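# Place the green block into the blue tray

## Task

Get the green block into the blue tray while the robot stays upright and level; a fall or a lasting tilt means failure, and so does knocking or moving anything out of the work area.

## Robot and tools

Robot: a Rainbow Robotics RB-Y1 on a two-wheel differential base with two rear casters. It cannot drive sideways. On top is a folding leg (ankle, knee, hip), a chest that can lean and yaw, a head with a camera, and two 7-joint arms with parallel grippers. Each wrist carries a camera case that sticks out sideways and can collide. The base is 0.58 m wide, extends 0.10 m in front of the drive axle and 0.57 m behind it, and sweeps a 0.58 m radius when it spins in place.

Frames: every position is in metres. The base frame sits on the floor midway between the drive wheels, with x forward, y to the left and z up. The chest, left_hand and right_hand readouts use this frame. A hand point lies between the finger pads, 0.03 m back from the tips; the fingers point along the hand's -z and close along its x. base_odometry reports the base pose relative to where it started, from wheel counts only, so slip can make it wrong. Heading is in rad, positive to the left.

Tool move performs a single action. An action is one of: base and/or joints, optionally with min_time_s or contact_limits; target alone or with min_time_s; or contact_limits alone. A move without an action simply reports state and images.
- base: an object {x_m_s, turn_rad_s, for_s}. These are velocities, not places: forward speed in m/s (0.005 to 1.5 in either direction, or 0), left turn rate in rad/s (0.02 to 1.509 in either direction, or 0), held for for_s seconds (0.1 to 5), then braking. A missing key means 0. Distance is roughly speed times time, and ramping up and down adds extra travel.
- joints: an object mapping joint names to absolute target angles (rad) or gripper openings (m). It is not an offset. Ranges: torso_squat_rad 0 to 1.2 (higher lowers the chest); torso_shift_rad -0.3 to 0.6 (hips forward); torso_pitch_rad -0.2 to 1.4 (forward bow); torso_yaw_rad -1.5 to 1.5 (left positive; lift both arms out by 0.2 rad or more first). Shoulder pitch -2.356 to 2.356, with negative swinging the arm forward and up. Left shoulder roll 0 to 3.141, right -3.141 to 0; the outward direction is positive on the left and negative on the right. Shoulder yaw -2.094 to 2.094. Elbow -2.617 to 0.01, with negative bending the arm. Forearm roll -3.141 to 3.141. Wrist pitch -1.57 to 1.919. Hand roll -2.705 to 2.705. Gripper 0 to 0.1 m of clear opening. head_pan_rad -0.523 to 0.523; head_tilt_rad -0.35 to 1.57, with positive looking down. The torso has combined limits: squat+shift<=1.52; squat-shift+pitch<=1.57; shift+0.5pitch-0.4squat<=0.7; shift+0.3pitch-0.5squat<=0.39.
- target: an absolute pose for one hand, {side: "left"/"right", x, y, z in base-frame metres (-3 to 3), quat_wxyz as four numbers in the same form the hand lines print}. It is solved once into joint angles, so the path curves; break long moves into short steps. It cannot be sent while a previous move is still running.
- min_time_s: 0.1 to 8 s, the minimum duration of the arm, head and torso motions.
- contact_limits: {left_gripper_m, right_gripper_m} in mA, 200 to 672.5 (672.5 at start). This caps the squeeze force and stays in effect until changed.
- cameras: a list drawn from head_camera, left_wrist_camera, right_wrist_camera, all.
- blocking: true (the default) waits until everything is at rest; false returns after about 0.5 s while motion continues.

wait(seconds 0 to 10, cameras) sends nothing new and returns state, returning early once running moves settle. stop brakes every running motion. zoom_image(camera, region [x0,y0,x1,y1] in pixels, at most 504 by 504) enlarges part of the newest image; the head image is 896x504 and the wrist images are 644x364. read_manual only returns licence texts. finished_scene ends the scene for good, and the block has to remain in the tray afterwards.

Results: a "move" line reads done, or the worst status if something did not finish. Hand statuses are reached (within 10 mm and 2 degrees), short (with the distance left), or refused (with a reason; nothing moved). off_target means the joint stopped away from its goal and may still be pushing. time_out, contact_stop (torso only) and limit_stop_at_<name> are stops you did not order; they drop that group's targets, and after a refusal or an unordered stop the remaining calls in the same reply are skipped. "joint command not followed" means the arm-collision check held that arm back. on_its_own lists things the robot did unprompted. lidar_m lists 12 distances in 30-degree sectors running counter-clockwise from straight ahead, measured 0.23 m above the floor. motor_effort gives wheel load in percent; readings above about 30 at rest suggest the base is pushing on something. Joint torques, external torques, wrist force/torque and motor temperatures are noisy diagnostics carrying offsets.

Grasping: command an opening at least 0.005 m smaller than the block's width. The gripper then squeezes and usually reports off_target, which is normal.

Things to avoid: driving into furniture, which can stall the wheels, switch off the motors or tip the robot; the upper body catching on a table edge while the base keeps driving; fast bends or rising moves with the arms stretched forward, which can topple the robot; the arms striking or pressing each other, which can end the scene; either gripper closing on the other hand; dropping the block from a height or letting go while it is moving; hard hits on fixed objects; pushing anything out of the work area; overloading a joint, which causes a 10 s torque fault; and keeping arms stretched or straining for a long time, which overheats the motors. Images can lag slightly behind the state, and the robot keeps moving while you are thinking.

Each tool is called after "Call:" as a command line: name --argument value for each argument, lists and objects as JSON in quotes; but a table of rows of numbers goes row by row, as --pt "numbers of a row", without its own name.

## Session

Call:
move --joints '{"head_tilt_rad":0.6}' --cameras '["all"]'

Scene clock: 0.73 s.
Joint torques (N m): left_arm=[-1.62 0.81 -0.25 -0.85 0.21 -0.46 -0.11] | right_arm=[-1.3 0.13 0 -0.05 0.06 -0.56 0.07]
External joint torques (N m): left_arm=[0.63 -0.09 -0.33 0.54 0.2 0.13 -0.1] | right_arm=[-0.05 1.03 0.04 0.14 0.03 -0.18 0.06]
Motor temperatures (°C): left_arm=[41 34 30 38 37 35 36] | right_arm=[39 40 28 31 40 39 39]
Wrist force (N): left_arm=[1.9 1.7 -3.7] | right_arm=[0.0 1.0 -6.1]
Wrist torque (N m): left_arm=[-0.11 0.34 0.27] | right_arm=[-0.09 0.03 -0.06]
Wrist force, peak (N): left_arm=[2.0 1.9 -4.0] | right_arm=[0.3 1.1 -6.3]
move: done
base_odometry: x=+0.000 y=+0.000 heading=+0.000
lidar_m: 2.62 2.75 2.37 2.41 2.94 2.63 2.65 2.09 1.41 1.41 2.25 2.51
base_status: not commanded
joint_positions: torso_squat_rad=+0.350 torso_shift_rad=+0.000 torso_pitch_rad=+0.000 torso_yaw_rad=+0.000 left_shoulder_pitch_rad=+0.030 left_shoulder_roll_rad=+0.020 left_shoulder_yaw_rad=+0.037 left_elbow_rad=-0.264 left_forearm_roll_rad=+0.030 left_wrist_pitch_rad=-0.006 left_hand_roll_rad=+0.032 left_gripper_m=+0.099 right_shoulder_pitch_rad=+0.024 right_shoulder_roll_rad=-0.015 right_shoulder_yaw_rad=+0.007 right_elbow_rad=-0.152 right_forearm_roll_rad=+0.000 right_wrist_pitch_rad=-0.031 right_hand_roll_rad=+0.023 right_gripper_m=+0.100 head_pan_rad=+0.000 head_tilt_rad=+0.600
joint_status: all done
wheel_motors_off: 0
motor_effort: left_wheel=+0(2) right_wheel=+0(0)
chest: x=-0.2280 y=-0.0008 z=+1.2475 quat_wxyz=(+1.000, +0.000, +0.000, +0.000) (m; base frame)
left_hand: x=-0.1202 y=+0.2412 z=+0.5712 quat_wxyz=(+0.991, +0.010, -0.121, +0.053) (m; base frame)
right_hand: x=-0.1642 y=-0.2317 z=+0.5653 quat_wxyz=(+0.997, -0.008, -0.080, +0.011) (m; base frame)
pictures: head_camera, left_wrist_camera, right_wrist_camera

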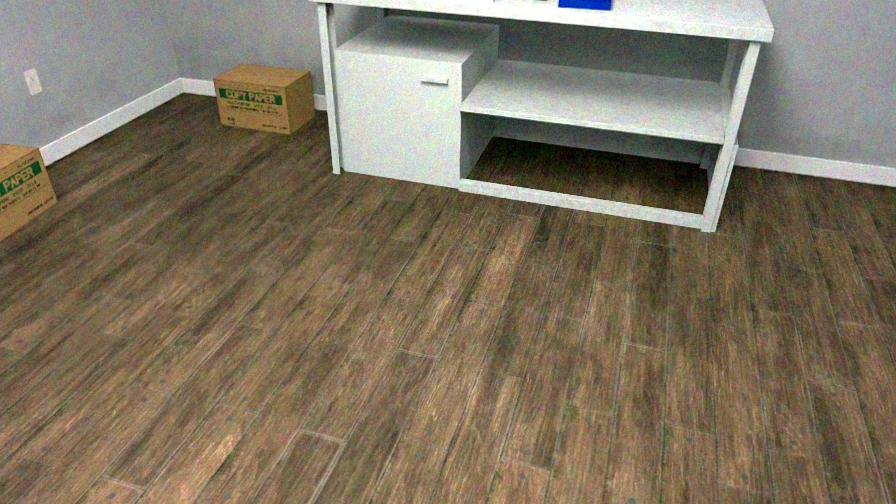

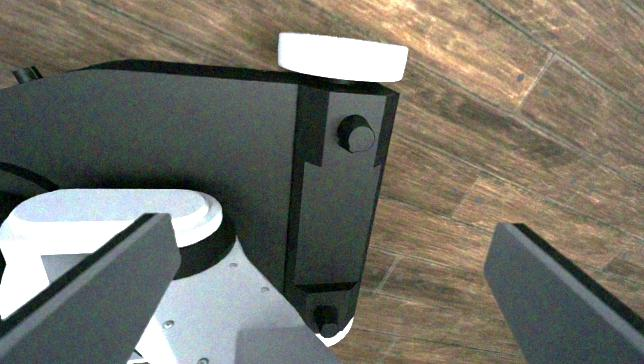

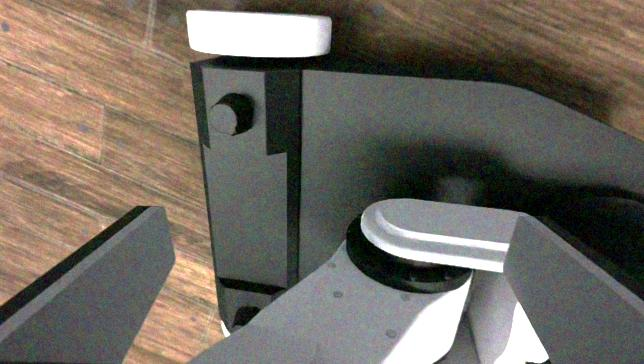

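Call:
move --joints '{"head_tilt_rad":0.25}' --cameras '["head_camera"]'

Call:
zoom_image --camera "head_camera" --region '[300, 130, 800, 330]'

Scene clock: 4.67 s.
Joint torques (N m): left_arm=[-1.96 0.98 0.08 -0.95 0.19 -0.55 -0.01] | right_arm=[-1.24 -0.42 0 0.21 0.32 -0.67 0.15]
External joint torques (N m): left_arm=[0.29 0.08 0 0.44 0.18 0.04 0] | right_arm=[0.01 0.47 0.04 0.39 0.28 -0.29 0.15]
Wrist force (N): left_arm=[1.9 1.9 -3.6] | right_arm=[0.4 1.2 -5.8]
Wrist torque (N m): left_arm=[-0.13 0.35 0.27] | right_arm=[-0.11 0.10 -0.04]
Wrist force, peak (N): left_arm=[2.1 1.9 -4.0] | right_arm=[0.2 1.0 -6.5]
move: done
base_odometry: x=+0.000 y=+0.000 heading=+0.000
lidar_m: 2.62 2.75 2.39 2.41 2.95 2.64 2.65 2.09 1.40 1.39 2.24 2.52
base_status: not commanded
joint_positions: torso_squat_rad=+0.350 torso_shift_rad=+0.000 torso_pitch_rad=+0.000 torso_yaw_rad=+0.000 left_shoulder_pitch_rad=+0.030 left_shoulder_roll_rad=+0.020 left_shoulder_yaw_rad=+0.037 left_elbow_rad=-0.264 left_forearm_roll_rad=+0.030 left_wrist_pitch_rad=-0.006 left_hand_roll_rad=+0.032 left_gripper_m=+0.099 right_shoulder_pitch_rad=+0.024 right_shoulder_roll_rad=-0.015 right_shoulder_yaw_rad=+0.007 right_elbow_rad=-0.152 right_forearm_roll_rad=+0.000 right_wrist_pitch_rad=-0.031 right_hand_roll_rad=+0.023 right_gripper_m=+0.100 head_pan_rad=+0.000 head_tilt_rad=+0.250
joint_status: all done
wheel_motors_off: 0
motor_effort: left_wheel=+1(2) right_wheel=+0(0)
chest: x=-0.2280 y=-0.0008 z=+1.2475 quat_wxyz=(+1.000, +0.000, +0.000, +0.000) (m; base frame)
left_hand: x=-0.1202 y=+0.2412 z=+0.5712 quat_wxyz=(+0.991, +0.010, -0.121, +0.053) (m; base frame)
right_hand: x=-0.1642 y=-0.2317 z=+0.5653 quat_wxyz=(+0.997, -0.008, -0.080, +0.011) (m; base frame)
pictures: head_camera

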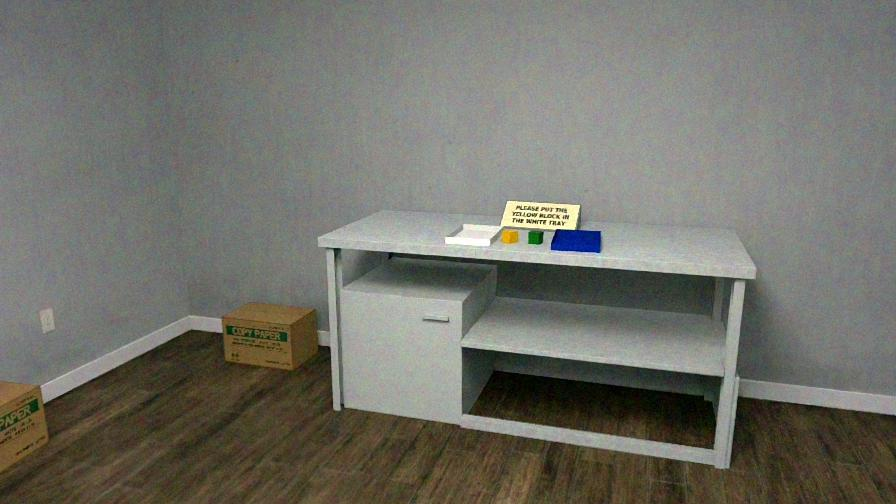

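Scaled by 1.008 from the camera's 896x504 image, which has a finer 1280x720 frame.

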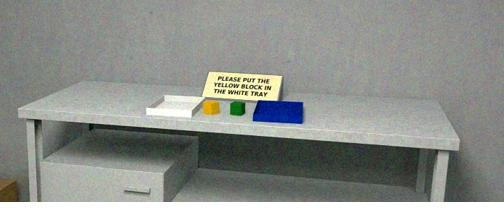

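Call:
move --base '{"x_m_s":0.6,"for_s":3.1}'

Call:
move --base '{"turn_rad_s":-0.3,"for_s":0.97}' --joints '{"head_tilt_rad":0.6}' --cameras '["head_camera"]'

Scene clock: 17.93 s.
Joint torques (N m): left_arm=[-1.43 1.04 -0.32 -1.04 0.18 -0.51 -0.09] | right_arm=[-0.76 -0.12 -0.42 0.17 0.47 -0.53 -0.05]
External joint torques (N m): left_arm=[0.81 0.14 -0.4 0.34 0.17 0.07 -0.07] | right_arm=[0.49 0.78 -0.38 0.36 0.44 -0.15 -0.05]
Wrist force (N): left_arm=[2.2 2.1 -3.7] | right_arm=[0.0 0.9 -5.9]
Wrist torque (N m): left_arm=[-0.15 0.39 0.27] | right_arm=[-0.09 0.07 -0.04]
Wrist force, peak (N): left_arm=[2.4 1.6 -4.1] | right_arm=[0.4 1.0 -6.5]
move: done
base_odometry: x=+1.860 y=+0.000 heading=+0.000
lidar_m: 0.75 0.91 1.80 1.80 2.38 4.40 4.42 2.41 2.45 2.47 1.21 1.40
base_status: done (sent for 3.1 of 3.1 s)
joint_positions: torso_squat_rad=+0.350 torso_shift_rad=+0.000 torso_pitch_rad=+0.000 torso_yaw_rad=+0.000 left_shoulder_pitch_rad=+0.030 left_shoulder_roll_rad=+0.020 left_shoulder_yaw_rad=+0.037 left_elbow_rad=-0.264 left_forearm_roll_rad=+0.030 left_wrist_pitch_rad=-0.006 left_hand_roll_rad=+0.032 left_gripper_m=+0.099 right_shoulder_pitch_rad=+0.024 right_shoulder_roll_rad=-0.015 right_shoulder_yaw_rad=+0.007 right_elbow_rad=-0.152 right_forearm_roll_rad=+0.000 right_wrist_pitch_rad=-0.031 right_hand_roll_rad=+0.023 right_gripper_m=+0.100 head_pan_rad=+0.000 head_tilt_rad=+0.250
joint_status: not commanded
wheel_motors_off: 0
motor_effort: left_wheel=+0(28) right_wheel=+1(28)
chest: x=-0.2280 y=-0.0008 z=+1.2475 quat_wxyz=(+1.000, +0.000, +0.000, +0.000) (m; base frame)
left_hand: x=-0.1201 y=+0.2412 z=+0.5712 quat_wxyz=(+0.991, +0.010, -0.121, +0.053) (m; base frame)
right_hand: x=-0.1641 y=-0.2317 z=+0.5653 quat_wxyz=(+0.997, -0.008, -0.080, +0.011) (m; base frame)
pictures: none

Scene clock: 19.87 s.
Joint torques (N m): left_arm=[-1.59 0.77 -0.32 -0.81 0.29 -0.63 -0.08] | right_arm=[-1.13 -0.4 0.46 0.36 0.31 -0.51 0.14]
External joint torques (N m): left_arm=[0.65 -0.12 -0.4 0.58 0.29 -0.04 -0.07] | right_arm=[0.12 0.5 0.5 0.55 0.27 -0.14 0.13]
Wrist force (N): left_arm=[1.9 2.0 -3.8] | right_arm=[0.0 0.9 -6.0]
Wrist torque (N m): left_arm=[-0.13 0.34 0.26] | right_arm=[-0.11 0.05 -0.03]
Wrist force, peak (N): left_arm=[1.8 2.0 -4.1] | right_arm=[0.1 0.7 -6.5]
move: done
base_odometry: x=+1.860 y=+0.000 heading=-0.290
lidar_m: 0.77 0.79 1.60 1.80 2.01 2.82 4.38 3.38 2.43 2.45 1.21 1.44
base_status: done (sent for 0.97 of 0.97 s)
joint_positions: torso_squat_rad=+0.350 torso_shift_rad=+0.000 torso_pitch_rad=+0.000 torso_yaw_rad=+0.000 left_shoulder_pitch_rad=+0.030 left_shoulder_roll_rad=+0.020 left_shoulder_yaw_rad=+0.037 left_elbow_rad=-0.264 left_forearm_roll_rad=+0.030 left_wrist_pitch_rad=-0.006 left_hand_roll_rad=+0.032 left_gripper_m=+0.099 right_shoulder_pitch_rad=+0.024 right_shoulder_roll_rad=-0.015 right_shoulder_yaw_rad=+0.007 right_elbow_rad=-0.152 right_forearm_roll_rad=+0.000 right_wrist_pitch_rad=-0.031 right_hand_roll_rad=+0.023 right_gripper_m=+0.100 head_pan_rad=+0.000 head_tilt_rad=+0.600
joint_status: all done
wheel_motors_off: 0
motor_effort: left_wheel=+2(21) right_wheel=+0(31)
chest: x=-0.2280 y=-0.0008 z=+1.2475 quat_wxyz=(+1.000, +0.000, +0.000, +0.000) (m; base frame)
left_hand: x=-0.1202 y=+0.2412 z=+0.5712 quat_wxyz=(+0.991, +0.010, -0.121, +0.053) (m; base frame)
right_hand: x=-0.1641 y=-0.2317 z=+0.5653 quat_wxyz=(+0.997, -0.008, -0.080, +0.011) (m; base frame)
pictures: head_camera

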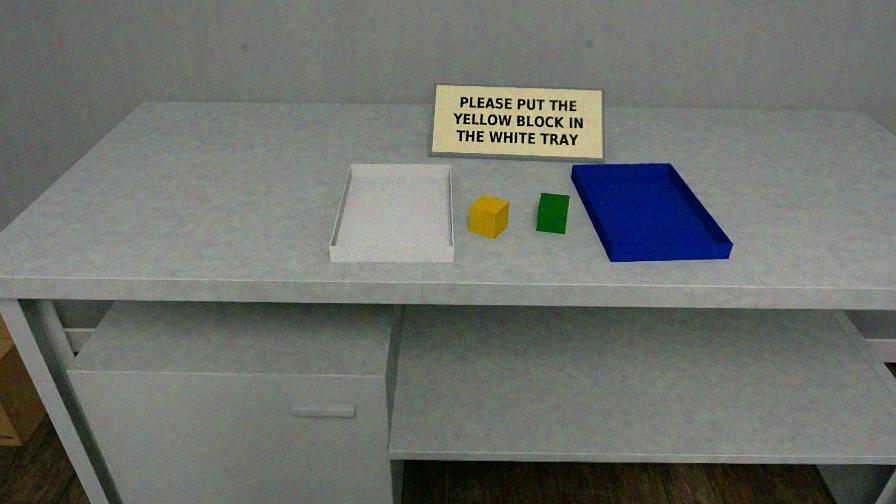

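Call:
move --joints '{"torso_pitch_rad":0.7,"left_shoulder_pitch_rad":-0.6,"left_shoulder_roll_rad":0.15,"right_shoulder_roll_rad":-0.3,"right_shoulder_pitch_rad":0.2,"right_elbow_rad":-2.0,"head_tilt_rad":0.2}'

Call:
move --target '{"side":"right","x":0.36,"y":-0.25,"z":1.06,"quat_wxyz":[1,0,0,0]}' --cameras '["all"]'

Scene clock: 35.37 s.
Joint torques (N m): left_arm=[1.01 2.03 -0.01 0.59 0.21 -0.26 -0.04] | right_arm=[4.25 -3.1 -3.14 -8.75 0.53 -2.08 -0.02]
External joint torques (N m): left_arm=[0.49 -0.21 -0.27 0.93 0.2 0.14 -0.03] | right_arm=[-1.16 0.79 -0.09 -0.15 0.34 -0.3 -0.06]
Wrist force (N): left_arm=[2.5 1.6 -3.8] | right_arm=[-4.4 2.5 -1.9]
Wrist torque (N m): left_arm=[-0.11 0.38 0.26] | right_arm=[-0.26 -0.27 -0.06]
Wrist force, peak (N): left_arm=[2.4 1.6 -4.3] | right_arm=[0.0 2.8 -6.2]
move: done
base_odometry: x=+1.860 y=+0.000 heading=-0.290
lidar_m: 0.76 0.79 1.60 1.80 2.01 2.80 4.39 3.39 2.42 2.43 1.22 1.45
base_status: not commanded
joint_positions: torso_squat_rad=+0.350 torso_shift_rad=+0.000 torso_pitch_rad=+0.700 torso_yaw_rad=+0.000 left_shoulder_pitch_rad=-0.600 left_shoulder_roll_rad=+0.150 left_shoulder_yaw_rad=+0.037 left_elbow_rad=-0.264 left_forearm_roll_rad=+0.030 left_wrist_pitch_rad=-0.006 left_hand_roll_rad=+0.032 left_gripper_m=+0.099 right_shoulder_pitch_rad=+0.200 right_shoulder_roll_rad=-0.300 right_shoulder_yaw_rad=+0.007 right_elbow_rad=-2.000 right_forearm_roll_rad=+0.000 right_wrist_pitch_rad=-0.031 right_hand_roll_rad=+0.023 right_gripper_m=+0.100 head_pan_rad=+0.000 head_tilt_rad=+0.200
joint_status: all done
wheel_motors_off: 0
motor_effort: left_wheel=+4(7) right_wheel=-2(2)
chest: x=-0.0287 y=-0.0007 z=+1.1747 quat_wxyz=(+0.939, +0.000, +0.343, +0.000) (m; base frame)
left_hand: x=+0.0670 y=+0.2682 z=+0.4745 quat_wxyz=(+0.995, +0.028, -0.077, -0.055) (m; base frame)
right_hand: x=+0.2545 y=-0.2777 z=+0.8048 quat_wxyz=(+0.833, -0.052, -0.530, +0.151) (m; base frame)
pictures: none

Scene clock: 37.87 s.
Joint torques (N m): left_arm=[1.22 1.69 -0.18 0.5 0.26 -0.34 0.03] | right_arm=[-12.95 -4.64 -8.34 4.76 0.61 -0.48 0.14]
External joint torques (N m): left_arm=[0.7 -0.55 -0.44 0.84 0.25 0.07 0.04] | right_arm=[0.96 1.67 -0.03 0.46 0.39 -0.46 0.14]
Wrist force (N): left_arm=[2.6 1.4 -3.9] | right_arm=[1.1 0.8 -6.2]
Wrist torque (N m): left_arm=[-0.08 0.38 0.27] | right_arm=[-0.09 0.06 0.11]
Wrist force, peak (N): left_arm=[2.7 1.4 -4.1] | right_arm=[1.4 0.8 -6.5]
move: done
base_odometry: x=+1.860 y=+0.000 heading=-0.290
lidar_m: 0.76 0.78 1.62 1.81 2.02 2.82 4.37 3.39 2.42 2.44 1.21 1.44
base_status: not commanded
joint_positions: torso_squat_rad=+0.350 torso_shift_rad=+0.000 torso_pitch_rad=+0.700 torso_yaw_rad=+0.000 left_shoulder_pitch_rad=-0.600 left_shoulder_roll_rad=+0.150 left_shoulder_yaw_rad=+0.037 left_elbow_rad=-0.264 left_forearm_roll_rad=+0.030 left_wrist_pitch_rad=-0.006 left_hand_roll_rad=+0.032 left_gripper_m=+0.099 right_shoulder_pitch_rad=-0.037 right_shoulder_roll_rad=-2.360 right_shoulder_yaw_rad=-0.589 right_elbow_rad=-1.987 right_forearm_roll_rad=-2.053 right_wrist_pitch_rad=+1.150 right_hand_roll_rad=-0.801 right_gripper_m=+0.100 head_pan_rad=+0.000 head_tilt_rad=+0.200
joint_status: all done
wheel_motors_off: 0
motor_effort: left_wheel=+5(5) right_wheel=-3(4)
chest: x=-0.0287 y=-0.0008 z=+1.1747 quat_wxyz=(+0.939, +0.000, +0.343, +0.000) (m; base frame)
left_hand: x=+0.0670 y=+0.2682 z=+0.4746 quat_wxyz=(+0.995, +0.028, -0.077, -0.055) (m; base frame)
right_hand: x=+0.3600 y=-0.2498 z=+1.0602 quat_wxyz=(+1.000, +0.000, +0.000, +0.000) (m; base frame)
right_hand_status: reached (checked arc, planned for 1.7 s): 0 mm and 0.1 deg off.
pictures: head_camera, left_wrist_camera, right_wrist_camera

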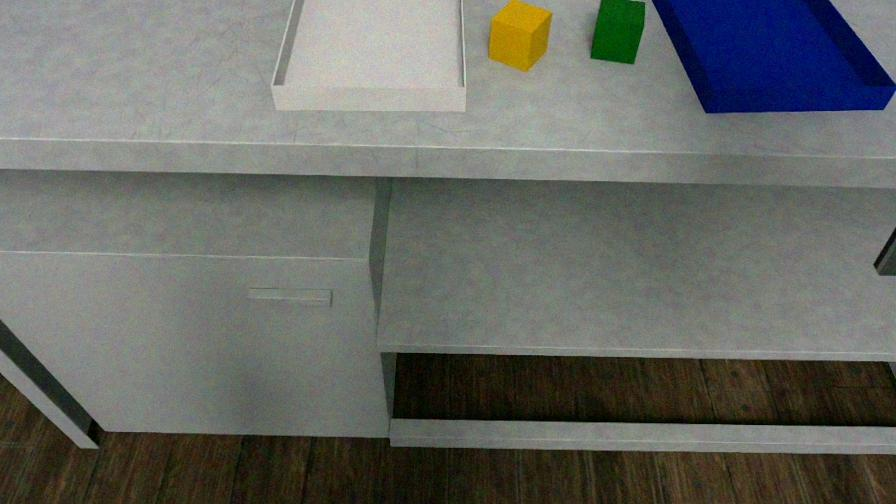

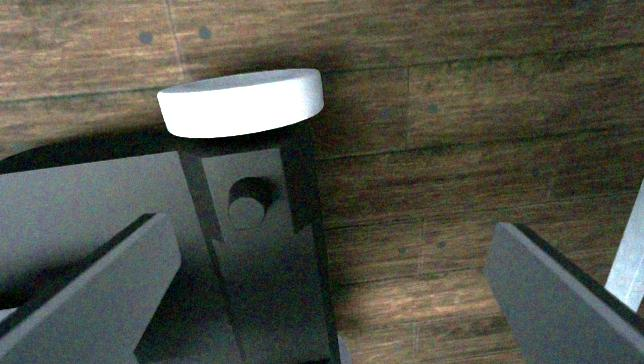

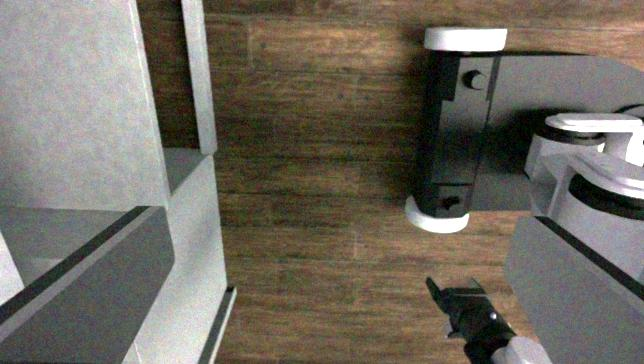

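Call:
move --base '{"x_m_s":0.3,"for_s":1.4}' --joints '{"head_tilt_rad":0.45}' --cameras '["all"]'

Scene clock: 42.43 s.
Joint torques (N m): left_arm=[1.42 1.89 0.09 0.21 0.22 -0.44 0] | right_arm=[-13.29 -4.89 -8.98 4.83 0.42 -0.35 0.34]
External joint torques (N m): left_arm=[0.9 -0.35 -0.17 0.55 0.21 -0.04 0] | right_arm=[0.63 1.42 -0.67 0.54 0.2 -0.33 0.34]
Wrist force (N): left_arm=[2.6 1.3 -3.7] | right_arm=[0.6 0.8 -6.0]
Wrist torque (N m): left_arm=[-0.08 0.40 0.27] | right_arm=[-0.11 0.04 0.11]
Wrist force, peak (N): left_arm=[3.1 1.3 -4.0] | right_arm=[1.1 1.5 -6.4]
move: done
base_odometry: x=+2.263 y=-0.120 heading=-0.290
lidar_m: 0.34 0.33 0.49 1.84 1.88 2.64 4.80 2.74 2.54 1.05 1.07 1.02
base_status: done (sent for 1.4 of 1.4 s)
joint_positions: torso_squat_rad=+0.350 torso_shift_rad=+0.000 torso_pitch_rad=+0.700 torso_yaw_rad=+0.000 left_shoulder_pitch_rad=-0.600 left_shoulder_roll_rad=+0.150 left_shoulder_yaw_rad=+0.037 left_elbow_rad=-0.264 left_forearm_roll_rad=+0.030 left_wrist_pitch_rad=-0.006 left_hand_roll_rad=+0.032 left_gripper_m=+0.099 right_shoulder_pitch_rad=-0.037 right_shoulder_roll_rad=-2.360 right_shoulder_yaw_rad=-0.589 right_elbow_rad=-1.987 right_forearm_roll_rad=-2.053 right_wrist_pitch_rad=+1.150 right_hand_roll_rad=-0.801 right_gripper_m=+0.100 head_pan_rad=+0.000 head_tilt_rad=+0.450
joint_status: all done
wheel_motors_off: 0
motor_effort: left_wheel=-2(21) right_wheel=+0(27)
chest: x=-0.0287 y=-0.0008 z=+1.1747 quat_wxyz=(+0.939, +0.000, +0.343, +0.000) (m; base frame)
left_hand: x=+0.0671 y=+0.2681 z=+0.4745 quat_wxyz=(+0.995, +0.028, -0.077, -0.055) (m; base frame)
right_hand: x=+0.3600 y=-0.2498 z=+1.0601 quat_wxyz=(+1.000, +0.000, +0.000, +0.000) (m; base frame)
pictures: head_camera, left_wrist_camera, right_wrist_camera

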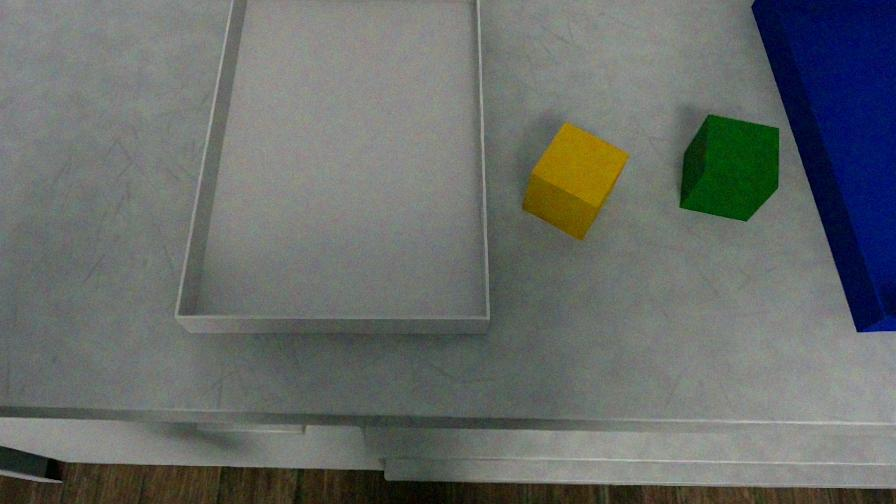

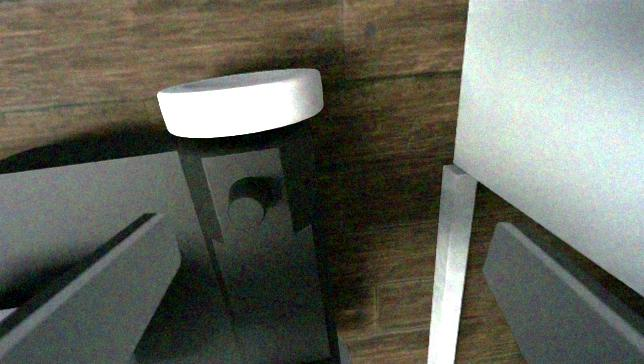

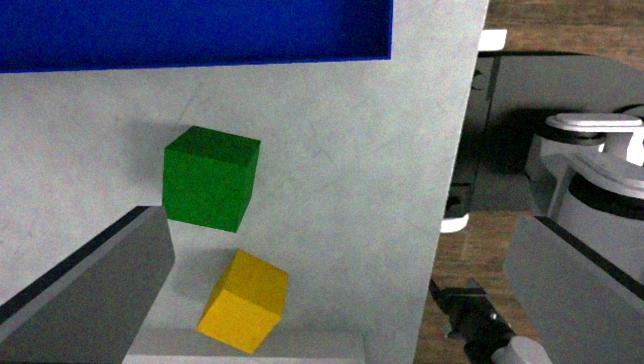

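Call:
zoom_image --camera "head_camera" --region '[640, 80, 840, 240]'

Call:
zoom_image --camera "right_wrist_camera" --region '[120, 50, 420, 270]'

Scaled by 2.520 from the camera's 896x504 image, which has a finer 1280x720 frame.

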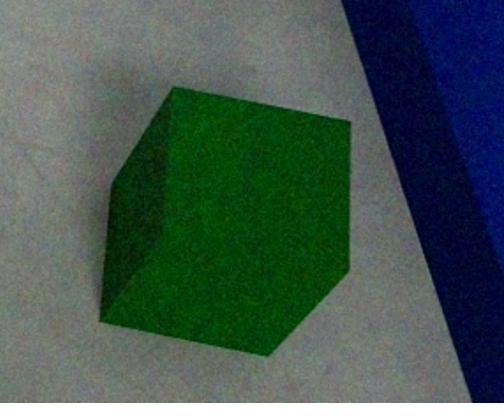

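Scaled by 1.680 from the camera's 644x364 image, which has a finer 1265x715 frame.

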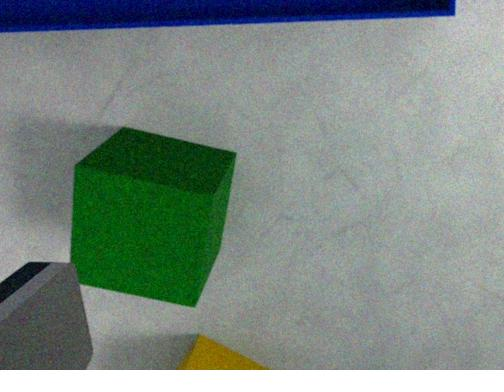

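Call:
move --target '{"side":"right","x":0.435,"y":-0.198,"z":1.03,"quat_wxyz":[0.991,0,0,-0.1305]}' --cameras '["right_wrist_camera","head_camera"]'

Scene clock: 61.13 s.
Joint torques (N m): left_arm=[1 2.06 -0.32 0.28 0.26 -0.42 -0.1] | right_arm=[-19.23 1.21 -7.52 6.59 0.58 -0.12 0]
External joint torques (N m): left_arm=[0.48 -0.18 -0.57 0.61 0.25 -0.02 -0.09] | right_arm=[0.3 1.28 -0.57 1.11 0.38 -0.09 0]
Wrist force (N): left_arm=[2.6 1.4 -3.9] | right_arm=[1.0 1.4 -5.8]
Wrist torque (N m): left_arm=[-0.09 0.41 0.27] | right_arm=[-0.14 0.08 0.02]
Wrist force, peak (N): left_arm=[2.7 1.3 -4.2] | right_arm=[0.1 2.2 -6.5]
move: done
base_odometry: x=+2.263 y=-0.120 heading=-0.290
lidar_m: 0.36 0.34 0.49 1.84 1.86 2.65 4.81 2.75 2.54 1.05 1.06 1.02
base_status: not commanded
joint_positions: torso_squat_rad=+0.350 torso_shift_rad=+0.000 torso_pitch_rad=+0.700 torso_yaw_rad=+0.000 left_shoulder_pitch_rad=-0.600 left_shoulder_roll_rad=+0.150 left_shoulder_yaw_rad=+0.037 left_elbow_rad=-0.264 left_forearm_roll_rad=+0.030 left_wrist_pitch_rad=-0.006 left_hand_roll_rad=+0.032 left_gripper_m=+0.099 right_shoulder_pitch_rad=+0.248 right_shoulder_roll_rad=-2.710 right_shoulder_yaw_rad=-0.696 right_elbow_rad=-1.623 right_forearm_roll_rad=-2.253 right_wrist_pitch_rad=+1.018 right_hand_roll_rad=-0.940 right_gripper_m=+0.100 head_pan_rad=+0.000 head_tilt_rad=+0.450
joint_status: all done
wheel_motors_off: 0
motor_effort: left_wheel=-1(2) right_wheel=+1(2)
chest: x=-0.0287 y=-0.0008 z=+1.1747 quat_wxyz=(+0.939, +0.000, +0.343, +0.000) (m; base frame)
left_hand: x=+0.0670 y=+0.2682 z=+0.4745 quat_wxyz=(+0.995, +0.028, -0.077, -0.055) (m; base frame)
right_hand: x=+0.4343 y=-0.1972 z=+1.0301 quat_wxyz=(+0.991, +0.002, -0.003, -0.130) (m; base frame)
right_hand_status: reached (checked arc, planned for 0.7 s): 1 mm and 0.4 deg off.
pictures: head_camera, right_wrist_camera

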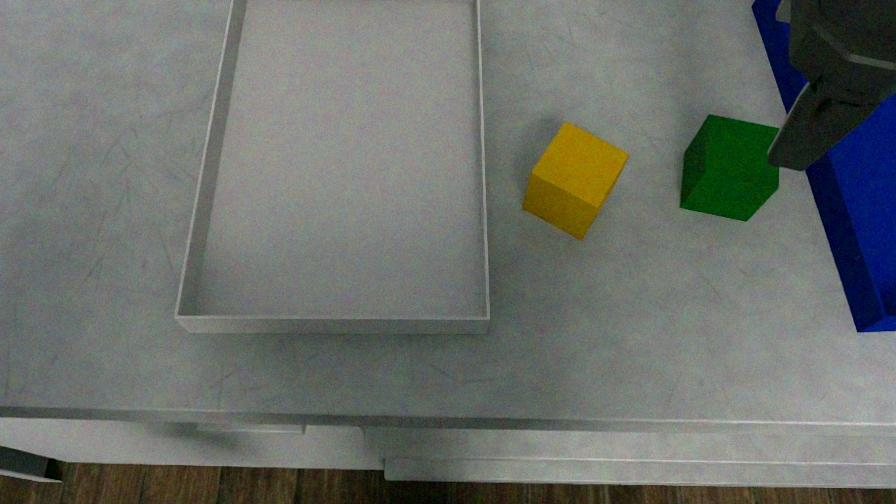

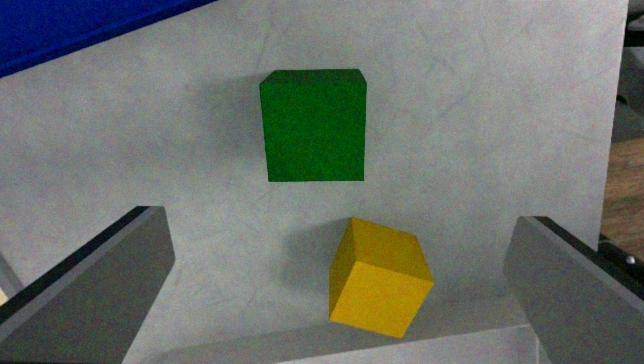

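Call:
move --target '{"side":"right","x":0.435,"y":-0.198,"z":0.905,"quat_wxyz":[0.991,0,0,-0.1305]}' --min_time_s 2 --cameras '["right_wrist_camera","head_camera"]'

Scene clock: 66.20 s.
Joint torques (N m): left_arm=[1.26 1.96 0.07 0.47 0.12 -0.4 0.02] | right_arm=[-18.53 3.44 -5.25 6.12 0.52 -0.08 -0.22]
External joint torques (N m): left_arm=[0.74 -0.28 -0.19 0.81 0.11 0 0.03] | right_arm=[2.65 0 0.48 1.67 0.36 -0.06 -0.22]
Wrist force (N): left_arm=[2.5 1.5 -3.7] | right_arm=[1.4 1.0 -5.5]
Wrist torque (N m): left_arm=[-0.09 0.38 0.27] | right_arm=[-0.08 0.12 0.13]
Wrist force, peak (N): left_arm=[2.7 1.6 -4.2] | right_arm=[0.6 1.1 -6.6]
move: done
base_odometry: x=+2.263 y=-0.120 heading=-0.290
lidar_m: 0.35 0.35 0.49 1.83 1.86 2.65 4.82 2.75 2.54 1.04 1.05 1.00
base_status: not commanded
joint_positions: torso_squat_rad=+0.350 torso_shift_rad=+0.000 torso_pitch_rad=+0.700 torso_yaw_rad=+0.000 left_shoulder_pitch_rad=-0.600 left_shoulder_roll_rad=+0.150 left_shoulder_yaw_rad=+0.037 left_elbow_rad=-0.264 left_forearm_roll_rad=+0.030 left_wrist_pitch_rad=-0.006 left_hand_roll_rad=+0.032 left_gripper_m=+0.099 right_shoulder_pitch_rad=+0.560 right_shoulder_roll_rad=-2.845 right_shoulder_yaw_rad=-0.683 right_elbow_rad=-1.553 right_forearm_roll_rad=-2.179 right_wrist_pitch_rad=+0.730 right_hand_roll_rad=-0.975 right_gripper_m=+0.100 head_pan_rad=+0.000 head_tilt_rad=+0.450
joint_status: all done
wheel_motors_off: 0
motor_effort: left_wheel=-1(2) right_wheel=+1(1)
chest: x=-0.0287 y=-0.0008 z=+1.1747 quat_wxyz=(+0.939, +0.000, +0.343, +0.000) (m; base frame)
left_hand: x=+0.0670 y=+0.2682 z=+0.4745 quat_wxyz=(+0.995, +0.028, -0.077, -0.055) (m; base frame)
right_hand: x=+0.4342 y=-0.1977 z=+0.9057 quat_wxyz=(+0.991, +0.001, -0.001, -0.130) (m; base frame)
right_hand_status: reached (checked arc, planned for 2.0 s): 1 mm and 0.2 deg off.
pictures: head_camera, right_wrist_camera

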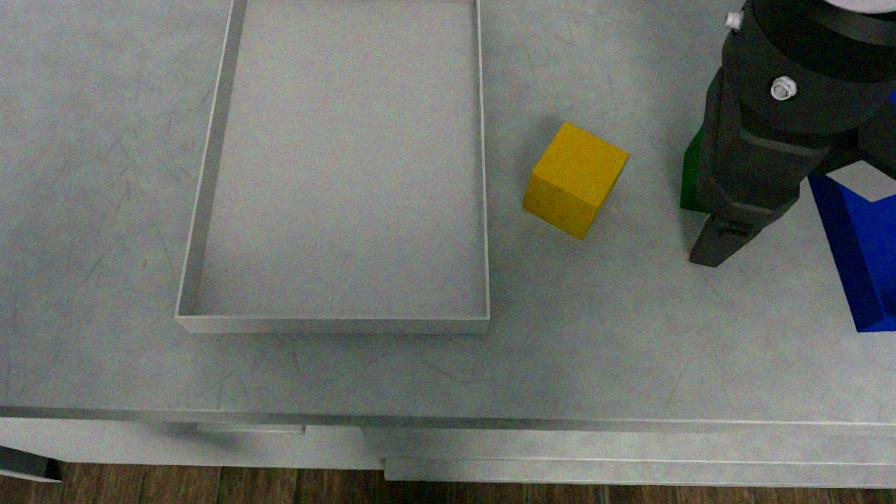

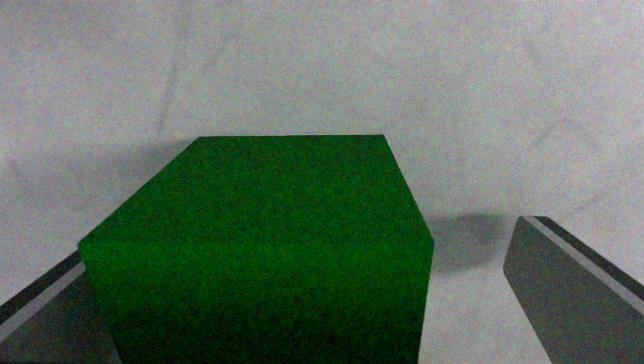

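Call:
move --target '{"side":"right","x":0.444,"y":-0.2,"z":0.903,"quat_wxyz":[0.991,0,0,-0.1305]}'

Call:
move --joints '{"right_gripper_m":0.035}'

Call:
move --target '{"side":"right","x":0.44,"y":-0.2,"z":1.0,"quat_wxyz":[0.991,0,0,-0.1305]}' --min_time_s 1.5

Call:
move --target '{"side":"right","x":0.43,"y":-0.37,"z":1.0,"quat_wxyz":[0.991,0,0,-0.1305]}' --min_time_s 2

Call:
move --joints '{"head_pan_rad":-0.4}' --cameras '["right_wrist_camera","head_camera"]'

Scene clock: 70.13 s.
Joint torques (N m): left_arm=[1.25 1.7 0.1 0.36 0.27 -0.34 -0.15] | right_arm=[-19.94 3.71 -6.54 5.59 0.33 -0.29 -0.26]
External joint torques (N m): left_arm=[0.73 -0.54 -0.15 0.7 0.26 0.06 -0.15] | right_arm=[1.61 -0.05 -0.85 0.97 0.16 -0.28 -0.26]
Wrist force (N): left_arm=[2.6 1.2 -3.7] | right_arm=[1.2 0.4 -5.1]
Wrist torque (N m): left_arm=[-0.05 0.40 0.27] | right_arm=[-0.02 0.14 -0.06]
Wrist force, peak (N): left_arm=[2.8 1.2 -4.2] | right_arm=[1.3 1.0 -6.2]
move: done
base_odometry: x=+2.263 y=-0.120 heading=-0.290
lidar_m: 0.35 0.35 0.49 1.84 1.88 2.64 4.81 2.77 2.55 1.04 1.06 1.01
base_status: not commanded
joint_positions: torso_squat_rad=+0.350 torso_shift_rad=+0.000 torso_pitch_rad=+0.700 torso_yaw_rad=+0.000 left_shoulder_pitch_rad=-0.600 left_shoulder_roll_rad=+0.150 left_shoulder_yaw_rad=+0.037 left_elbow_rad=-0.264 left_forearm_roll_rad=+0.030 left_wrist_pitch_rad=-0.006 left_hand_roll_rad=+0.032 left_gripper_m=+0.099 right_shoulder_pitch_rad=+0.590 right_shoulder_roll_rad=-2.855 right_shoulder_yaw_rad=-0.701 right_elbow_rad=-1.495 right_forearm_roll_rad=-2.201 right_wrist_pitch_rad=+0.750 right_hand_roll_rad=-0.936 right_gripper_m=+0.100 head_pan_rad=+0.000 head_tilt_rad=+0.450
joint_status: all done
wheel_motors_off: 0
motor_effort: left_wheel=-1(2) right_wheel=+1(1)
chest: x=-0.0287 y=-0.0008 z=+1.1747 quat_wxyz=(+0.939, +0.000, +0.343, +0.000) (m; base frame)
left_hand: x=+0.0670 y=+0.2682 z=+0.4745 quat_wxyz=(+0.995, +0.028, -0.077, -0.055) (m; base frame)
right_hand: x=+0.4435 y=-0.2001 z=+0.9033 quat_wxyz=(+0.991, +0.000, -0.002, -0.131) (m; base frame)
right_hand_status: reached (checked arc, planned for 0.3 s): 1 mm and 0.2 deg off.
pictures: none

Scene clock: 71.40 s.
Joint torques (N m): left_arm=[0.86 1.6 0.1 0.28 0.21 -0.27 -0.06] | right_arm=[-20.03 3.28 -6.35 5.46 0.46 -0.21 -0.31]
External joint torques (N m): left_arm=[0.34 -0.64 -0.16 0.62 0.2 0.13 -0.05] | right_arm=[1.52 -0.48 -0.66 0.85 0.3 -0.19 -0.31]
Wrist force (N): left_arm=[2.6 1.2 -3.9] | right_arm=[0.7 1.2 -5.0]
Wrist torque (N m): left_arm=[-0.05 0.40 0.28] | right_arm=[-0.13 0.04 -0.08]
Wrist force, peak (N): left_arm=[2.8 1.6 -3.9] | right_arm=[1.1 1.9 -5.9]
move: off_target
base_odometry: x=+2.263 y=-0.120 heading=-0.290
lidar_m: 0.35 0.34 0.49 1.84 1.87 2.65 4.80 2.76 2.54 1.05 1.07 1.00
base_status: not commanded
joint_positions: torso_squat_rad=+0.350 torso_shift_rad=+0.000 torso_pitch_rad=+0.700 torso_yaw_rad=+0.000 left_shoulder_pitch_rad=-0.600 left_shoulder_roll_rad=+0.150 left_shoulder_yaw_rad=+0.037 left_elbow_rad=-0.264 left_forearm_roll_rad=+0.030 left_wrist_pitch_rad=-0.006 left_hand_roll_rad=+0.032 left_gripper_m=+0.099 right_shoulder_pitch_rad=+0.590 right_shoulder_roll_rad=-2.855 right_shoulder_yaw_rad=-0.701 right_elbow_rad=-1.495 right_forearm_roll_rad=-2.201 right_wrist_pitch_rad=+0.750 right_hand_roll_rad=-0.936 right_gripper_m=+0.050 head_pan_rad=+0.000 head_tilt_rad=+0.450
joint_status: right_gripper_m off_target (ended at +0.050, target +0.035)
wheel_motors_off: 0
motor_effort: left_wheel=+0(2) right_wheel=+1(1)
chest: x=-0.0287 y=-0.0008 z=+1.1747 quat_wxyz=(+0.939, +0.000, +0.343, +0.000) (m; base frame)
left_hand: x=+0.0670 y=+0.2682 z=+0.4745 quat_wxyz=(+0.995, +0.028, -0.077, -0.055) (m; base frame)
right_hand: x=+0.4435 y=-0.2001 z=+0.9033 quat_wxyz=(+0.991, +0.000, -0.002, -0.131) (m; base frame)
pictures: none

Scene clock: 73.23 s.
Joint torques (N m): left_arm=[0.8 1.34 0.08 0.64 0.11 -0.29 -0.11] | right_arm=[-20.9 1.48 -8.49 4.73 0 -0.17 0.4]
External joint torques (N m): left_arm=[0.27 -0.9 -0.18 0.98 0.1 0.11 -0.11] | right_arm=[-0.7 0.55 -1.76 -0.53 -0.2 -0.15 0.4]
Wrist force (N): left_arm=[2.6 1.3 -3.8] | right_arm=[0.6 1.2 -6.7]
Wrist torque (N m): left_arm=[-0.08 0.40 0.28] | right_arm=[-0.07 0.05 -0.07]
Wrist force, peak (N): left_arm=[2.9 1.4 -4.1] | right_arm=[0.7 1.7 -7.0]
move: done
base_odometry: x=+2.263 y=-0.120 heading=-0.290
lidar_m: 0.36 0.34 0.50 1.86 1.87 2.64 4.81 2.76 2.54 1.04 1.07 1.01
base_status: not commanded
joint_positions: torso_squat_rad=+0.350 torso_shift_rad=+0.000 torso_pitch_rad=+0.700 torso_yaw_rad=+0.000 left_shoulder_pitch_rad=-0.600 left_shoulder_roll_rad=+0.150 left_shoulder_yaw_rad=+0.037 left_elbow_rad=-0.264 left_forearm_roll_rad=+0.030 left_wrist_pitch_rad=-0.006 left_hand_roll_rad=+0.032 left_gripper_m=+0.099 right_shoulder_pitch_rad=+0.339 right_shoulder_roll_rad=-2.739 right_shoulder_yaw_rad=-0.705 right_elbow_rad=-1.586 right_forearm_roll_rad=-2.238 right_wrist_pitch_rad=+0.963 right_hand_roll_rad=-0.928 right_gripper_m=+0.050 head_pan_rad=+0.000 head_tilt_rad=+0.450
joint_status: all done
wheel_motors_off: 0
motor_effort: left_wheel=-1(2) right_wheel=+1(1)
chest: x=-0.0287 y=-0.0008 z=+1.1747 quat_wxyz=(+0.939, +0.000, +0.343, +0.000) (m; base frame)
left_hand: x=+0.0670 y=+0.2682 z=+0.4745 quat_wxyz=(+0.995, +0.028, -0.077, -0.055) (m; base frame)
right_hand: x=+0.4400 y=-0.2001 z=+0.9998 quat_wxyz=(+0.991, +0.000, +0.000, -0.131) (m; base frame)
right_hand_status: reached (checked arc, planned for 1.5 s): 0 mm and 0.0 deg off.
pictures: none

Scene clock: 75.57 s.
Joint torques (N m): left_arm=[1.14 2.05 0.26 0.14 0.19 -0.33 -0.03] | right_arm=[-17.69 -3.41 -6.77 6.35 0.78 -0.16 0.06]
External joint torques (N m): left_arm=[0.61 -0.19 0 0.47 0.18 0.08 -0.02] | right_arm=[-1.62 0.95 0.63 1.36 0.56 -0.13 0.06]
Wrist force (N): left_arm=[2.8 1.4 -4.0] | right_arm=[0.5 1.4 -6.5]
Wrist torque (N m): left_arm=[-0.08 0.42 0.27] | right_arm=[-0.16 -0.01 -0.09]
Wrist force, peak (N): left_arm=[2.8 1.4 -4.0] | right_arm=[0.5 1.6 -7.3]
move: done
base_odometry: x=+2.263 y=-0.120 heading=-0.290
lidar_m: 0.36 0.35 0.49 1.84 1.88 2.66 4.80 2.78 2.53 1.03 1.07 1.00
base_status: not commanded
joint_positions: torso_squat_rad=+0.350 torso_shift_rad=+0.000 torso_pitch_rad=+0.700 torso_yaw_rad=+0.000 left_shoulder_pitch_rad=-0.600 left_shoulder_roll_rad=+0.150 left_shoulder_yaw_rad=+0.037 left_elbow_rad=-0.264 left_forearm_roll_rad=+0.030 left_wrist_pitch_rad=-0.006 left_hand_roll_rad=+0.032 left_gripper_m=+0.099 right_shoulder_pitch_rad=+0.316 right_shoulder_roll_rad=-2.372 right_shoulder_yaw_rad=-0.566 right_elbow_rad=-1.490 right_forearm_roll_rad=-2.166 right_wrist_pitch_rad=+1.051 right_hand_roll_rad=-0.530 right_gripper_m=+0.050 head_pan_rad=+0.000 head_tilt_rad=+0.450
joint_status: all done
wheel_motors_off: 0
motor_effort: left_wheel=-1(2) right_wheel=+1(1)
chest: x=-0.0287 y=-0.0008 z=+1.1747 quat_wxyz=(+0.939, +0.000, +0.343, +0.000) (m; base frame)
left_hand: x=+0.0670 y=+0.2682 z=+0.4745 quat_wxyz=(+0.995, +0.028, -0.077, -0.055) (m; base frame)
right_hand: x=+0.4299 y=-0.3698 z=+0.9999 quat_wxyz=(+0.991, +0.000, +0.000, -0.131) (m; base frame)
right_hand_status: reached (checked arc, planned for 2.0 s): 0 mm and 0.1 deg off.
pictures: none

Scene clock: 76.50 s.
Joint torques (N m): left_arm=[0.98 1.7 0.15 0.4 0.18 -0.48 -0.18] | right_arm=[-16.57 -3.12 -6.57 6.05 0.8 -0.19 0.29]
External joint torques (N m): left_arm=[0.45 -0.55 -0.1 0.74 0.16 -0.08 -0.17] | right_arm=[-0.5 1.24 0.82 1.06 0.59 -0.16 0.29]
Wrist force (N): left_arm=[2.8 1.5 -3.8] | right_arm=[0.9 1.2 -6.3]
Wrist torque (N m): left_arm=[-0.09 0.42 0.25] | right_arm=[-0.13 0.07 -0.12]
Wrist force, peak (N): left_arm=[2.7 1.4 -4.1] | right_arm=[1.1 1.0 -6.8]
move: done
base_odometry: x=+2.263 y=-0.120 heading=-0.290
lidar_m: 0.34 0.34 0.48 1.84 1.88 2.64 4.81 2.76 2.54 1.05 1.06 1.00
base_status: not commanded
joint_positions: torso_squat_rad=+0.350 torso_shift_rad=+0.000 torso_pitch_rad=+0.700 torso_yaw_rad=+0.000 left_shoulder_pitch_rad=-0.600 left_shoulder_roll_rad=+0.150 left_shoulder_yaw_rad=+0.037 left_elbow_rad=-0.264 left_forearm_roll_rad=+0.030 left_wrist_pitch_rad=-0.006 left_hand_roll_rad=+0.032 left_gripper_m=+0.099 right_shoulder_pitch_rad=+0.316 right_shoulder_roll_rad=-2.372 right_shoulder_yaw_rad=-0.566 right_elbow_rad=-1.490 right_forearm_roll_rad=-2.166 right_wrist_pitch_rad=+1.051 right_hand_roll_rad=-0.530 right_gripper_m=+0.050 head_pan_rad=-0.400 head_tilt_rad=+0.450
joint_status: all done
wheel_motors_off: 0
motor_effort: left_wheel=-1(2) right_wheel=+1(1)
chest: x=-0.0287 y=-0.0008 z=+1.1747 quat_wxyz=(+0.939, +0.000, +0.343, +0.000) (m; base frame)
left_hand: x=+0.0670 y=+0.2682 z=+0.4745 quat_wxyz=(+0.995, +0.028, -0.077, -0.055) (m; base frame)
right_hand: x=+0.4299 y=-0.3698 z=+0.9999 quat_wxyz=(+0.991, +0.000, +0.000, -0.131) (m; base frame)
pictures: head_camera, right_wrist_camera

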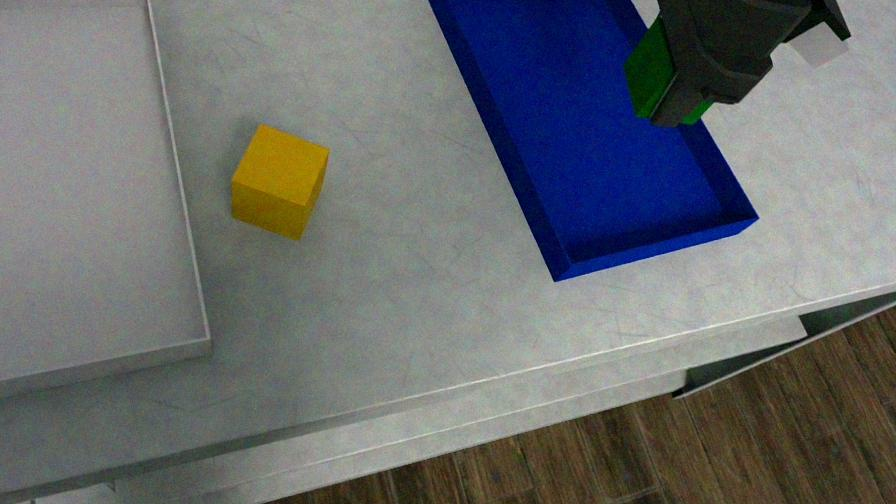

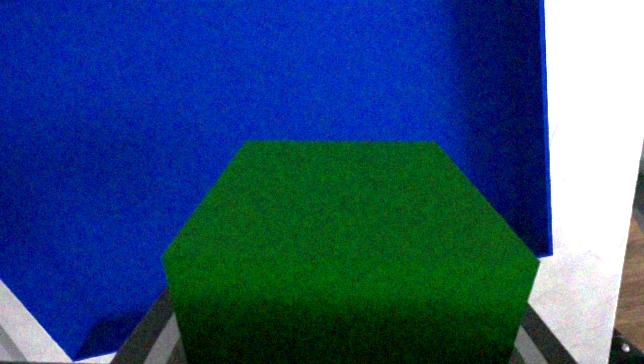

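Call:
move --target '{"side":"right","x":0.43,"y":-0.365,"z":0.911,"quat_wxyz":[0.991,0,0,-0.1305]}' --min_time_s 2 --cameras '["right_wrist_camera","head_camera"]'

Scene clock: 83.40 s.
Joint torques (N m): left_arm=[1.07 1.93 0.22 0.21 0.22 -0.42 -0.03] | right_arm=[-15.84 0.96 -7.04 6.56 0.22 -0.13 0.39]
External joint torques (N m): left_arm=[0.54 -0.31 -0.04 0.55 0.21 -0.02 -0.02] | right_arm=[1.64 0.01 -1.24 1.71 0.04 -0.1 0.39]
Wrist force (N): left_arm=[2.5 1.5 -3.9] | right_arm=[0.7 1.5 -6.1]
Wrist torque (N m): left_arm=[-0.08 0.38 0.26] | right_arm=[-0.14 0.02 -0.12]
Wrist force, peak (N): left_arm=[2.6 1.4 -4.2] | right_arm=[1.0 1.7 -7.2]
move: done
base_odometry: x=+2.263 y=-0.120 heading=-0.290
lidar_m: 0.35 0.33 0.49 1.84 1.87 2.64 4.81 2.75 2.54 1.05 1.06 1.00
base_status: not commanded
joint_positions: torso_squat_rad=+0.350 torso_shift_rad=+0.000 torso_pitch_rad=+0.700 torso_yaw_rad=+0.000 left_shoulder_pitch_rad=-0.600 left_shoulder_roll_rad=+0.150 left_shoulder_yaw_rad=+0.037 left_elbow_rad=-0.264 left_forearm_roll_rad=+0.030 left_wrist_pitch_rad=-0.006 left_hand_roll_rad=+0.032 left_gripper_m=+0.099 right_shoulder_pitch_rad=+0.606 right_shoulder_roll_rad=-2.493 right_shoulder_yaw_rad=-0.600 right_elbow_rad=-1.438 right_forearm_roll_rad=-2.224 right_wrist_pitch_rad=+0.798 right_hand_roll_rad=-0.509 right_gripper_m=+0.050 head_pan_rad=-0.400 head_tilt_rad=+0.450
joint_status: all done
wheel_motors_off: 0
motor_effort: left_wheel=-1(2) right_wheel=+1(1)
chest: x=-0.0287 y=-0.0008 z=+1.1747 quat_wxyz=(+0.939, +0.000, +0.343, +0.000) (m; base frame)
left_hand: x=+0.0670 y=+0.2682 z=+0.4745 quat_wxyz=(+0.995, +0.028, -0.077, -0.055) (m; base frame)
right_hand: x=+0.4298 y=-0.3648 z=+0.9111 quat_wxyz=(+0.991, +0.000, -0.001, -0.131) (m; base frame)
right_hand_status: reached (checked arc, planned for 2.0 s): 0 mm and 0.1 deg off.
pictures: head_camera, right_wrist_camera

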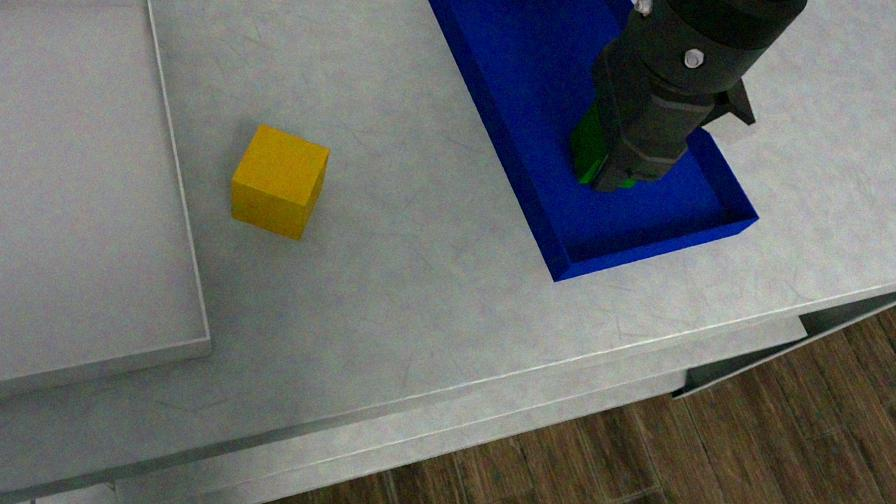

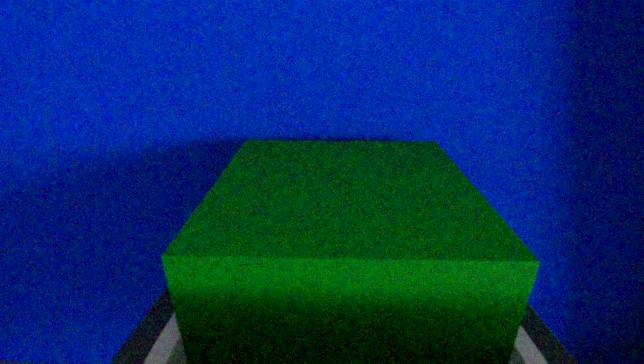

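Nearly touching; lower 3 mm and release.

Call:
move --target '{"side":"right","x":0.43,"y":-0.365,"z":0.907,"quat_wxyz":[0.991,0,0,-0.1305]}'

Call:
move --joints '{"right_gripper_m":0.09}'

Call:
move --target '{"side":"right","x":0.43,"y":-0.365,"z":1.03,"quat_wxyz":[0.991,0,0,-0.1305]}' --min_time_s 2 --cameras '["right_wrist_camera"]'

Scene clock: 86.20 s.
Joint torques (N m): left_arm=[1.18 1.87 0.01 0.48 0.09 -0.29 -0.04] | right_arm=[-16.52 1.32 -7.33 6.05 0.32 -0.03 0.14]
External joint torques (N m): left_arm=[0.65 -0.37 -0.25 0.81 0.08 0.11 -0.03] | right_arm=[1.04 0.07 -1.62 1.18 0.14 0 0.14]
Wrist force (N): left_arm=[2.6 1.4 -4.0] | right_arm=[1.2 1.4 -6.2]
Wrist torque (N m): left_arm=[-0.08 0.39 0.27] | right_arm=[-0.12 0.07 -0.12]
Wrist force, peak (N): left_arm=[2.7 1.4 -4.2] | right_arm=[0.1 1.6 -7.5]
move: done
base_odometry: x=+2.263 y=-0.120 heading=-0.290
lidar_m: 0.35 0.35 0.49 1.84 1.88 2.65 4.81 2.77 2.54 1.06 1.07 1.01
base_status: not commanded
joint_positions: torso_squat_rad=+0.350 torso_shift_rad=+0.000 torso_pitch_rad=+0.700 torso_yaw_rad=+0.000 left_shoulder_pitch_rad=-0.600 left_shoulder_roll_rad=+0.150 left_shoulder_yaw_rad=+0.037 left_elbow_rad=-0.264 left_forearm_roll_rad=+0.030 left_wrist_pitch_rad=-0.006 left_hand_roll_rad=+0.032 left_gripper_m=+0.099 right_shoulder_pitch_rad=+0.623 right_shoulder_roll_rad=-2.500 right_shoulder_yaw_rad=-0.605 right_elbow_rad=-1.429 right_forearm_roll_rad=-2.231 right_wrist_pitch_rad=+0.791 right_hand_roll_rad=-0.502 right_gripper_m=+0.050 head_pan_rad=-0.400 head_tilt_rad=+0.450
joint_status: all done
wheel_motors_off: 0
motor_effort: left_wheel=-1(2) right_wheel=+1(2)
chest: x=-0.0287 y=-0.0008 z=+1.1747 quat_wxyz=(+0.939, +0.000, +0.343, +0.000) (m; base frame)
left_hand: x=+0.0670 y=+0.2682 z=+0.4745 quat_wxyz=(+0.995, +0.028, -0.077, -0.055) (m; base frame)
right_hand: x=+0.4299 y=-0.3650 z=+0.9071 quat_wxyz=(+0.991, +0.000, +0.000, -0.131) (m; base frame)
right_hand_status: reached (checked arc, planned for 0.1 s): 0 mm and 0.0 deg off.
pictures: none

Scene clock: 87.17 s.
Joint torques (N m): left_arm=[1.06 1.53 0.04 0.36 0.16 -0.26 -0.06] | right_arm=[-15.72 1.01 -6.99 6.5 0.5 -0.36 0.09]
External joint torques (N m): left_arm=[0.53 -0.71 -0.22 0.69 0.15 0.14 -0.05] | right_arm=[1.84 -0.24 -1.28 1.64 0.32 -0.32 0.09]
Wrist force (N): left_arm=[2.5 1.4 -4.0] | right_arm=[0.5 1.6 -5.7]
Wrist torque (N m): left_arm=[-0.07 0.39 0.27] | right_arm=[-0.13 0.01 -0.12]
Wrist force, peak (N): left_arm=[2.6 1.4 -4.1] | right_arm=[1.2 1.3 -6.7]
move: done
base_odometry: x=+2.263 y=-0.120 heading=-0.290
lidar_m: 0.35 0.35 0.48 1.84 1.88 2.65 4.81 2.75 2.54 1.05 1.06 1.00
base_status: not commanded
joint_positions: torso_squat_rad=+0.350 torso_shift_rad=+0.000 torso_pitch_rad=+0.700 torso_yaw_rad=+0.000 left_shoulder_pitch_rad=-0.600 left_shoulder_roll_rad=+0.150 left_shoulder_yaw_rad=+0.037 left_elbow_rad=-0.264 left_forearm_roll_rad=+0.030 left_wrist_pitch_rad=-0.006 left_hand_roll_rad=+0.032 left_gripper_m=+0.099 right_shoulder_pitch_rad=+0.623 right_shoulder_roll_rad=-2.500 right_shoulder_yaw_rad=-0.605 right_elbow_rad=-1.429 right_forearm_roll_rad=-2.231 right_wrist_pitch_rad=+0.791 right_hand_roll_rad=-0.502 right_gripper_m=+0.090 head_pan_rad=-0.400 head_tilt_rad=+0.450
joint_status: all done
wheel_motors_off: 0
motor_effort: left_wheel=-1(1) right_wheel=+1(1)
chest: x=-0.0287 y=-0.0008 z=+1.1747 quat_wxyz=(+0.939, +0.000, +0.343, +0.000) (m; base frame)
left_hand: x=+0.0670 y=+0.2682 z=+0.4745 quat_wxyz=(+0.995, +0.028, -0.077, -0.055) (m; base frame)
right_hand: x=+0.4299 y=-0.3650 z=+0.9071 quat_wxyz=(+0.991, +0.000, +0.000, -0.131) (m; base frame)
pictures: none

Scene clock: 89.50 s.
Joint torques (N m): left_arm=[0.81 1.99 -0.1 0.26 0.24 -0.22 -0.07] | right_arm=[-16.55 -3.16 -7.32 3.94 0.86 0.06 -0.68]
External joint torques (N m): left_arm=[0.28 -0.25 -0.36 0.6 0.23 0.18 -0.07] | right_arm=[-0.74 2.55 0.49 -1.05 0.63 0.09 -0.68]
Wrist force (N): left_arm=[2.5 1.6 -3.9] | right_arm=[0.2 0.9 -5.7]
Wrist torque (N m): left_arm=[-0.11 0.38 0.26] | right_arm=[-0.11 -0.01 0.11]
Wrist force, peak (N): left_arm=[2.7 1.6 -4.1] | right_arm=[0.5 1.4 -6.1]
move: done
base_odometry: x=+2.263 y=-0.120 heading=-0.290
lidar_m: 0.36 0.34 0.48 1.84 1.86 2.64 4.81 2.76 2.52 1.04 1.08 1.01
base_status: not commanded
joint_positions: torso_squat_rad=+0.350 torso_shift_rad=+0.000 torso_pitch_rad=+0.700 torso_yaw_rad=+0.000 left_shoulder_pitch_rad=-0.600 left_shoulder_roll_rad=+0.150 left_shoulder_yaw_rad=+0.037 left_elbow_rad=-0.264 left_forearm_roll_rad=+0.030 left_wrist_pitch_rad=-0.006 left_hand_roll_rad=+0.032 left_gripper_m=+0.099 right_shoulder_pitch_rad=+0.230 right_shoulder_roll_rad=-2.354 right_shoulder_yaw_rad=-0.573 right_elbow_rad=-1.494 right_forearm_roll_rad=-2.156 right_wrist_pitch_rad=+1.143 right_hand_roll_rad=-0.548 right_gripper_m=+0.090 head_pan_rad=-0.400 head_tilt_rad=+0.450
joint_status: all done
wheel_motors_off: 0
motor_effort: left_wheel=-1(2) right_wheel=+1(1)
chest: x=-0.0287 y=-0.0008 z=+1.1747 quat_wxyz=(+0.939, +0.000, +0.343, +0.000) (m; base frame)
left_hand: x=+0.0670 y=+0.2682 z=+0.4745 quat_wxyz=(+0.995, +0.028, -0.077, -0.055) (m; base frame)
right_hand: x=+0.4301 y=-0.3650 z=+1.0300 quat_wxyz=(+0.991, +0.000, +0.000, -0.131) (m; base frame)
right_hand_status: reached (checked arc, planned for 2.0 s): 0 mm and 0.0 deg off.
pictures: right_wrist_camera

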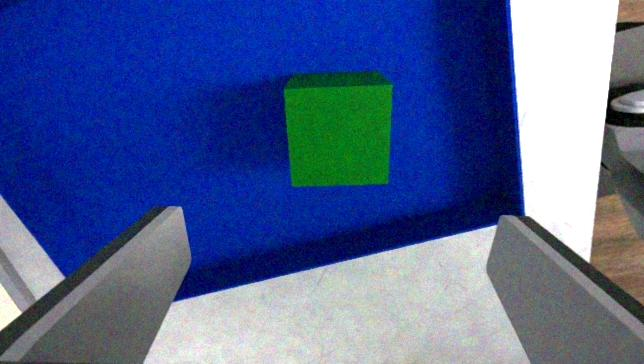

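Call:
finished_scene

The scene is finished: the task was done.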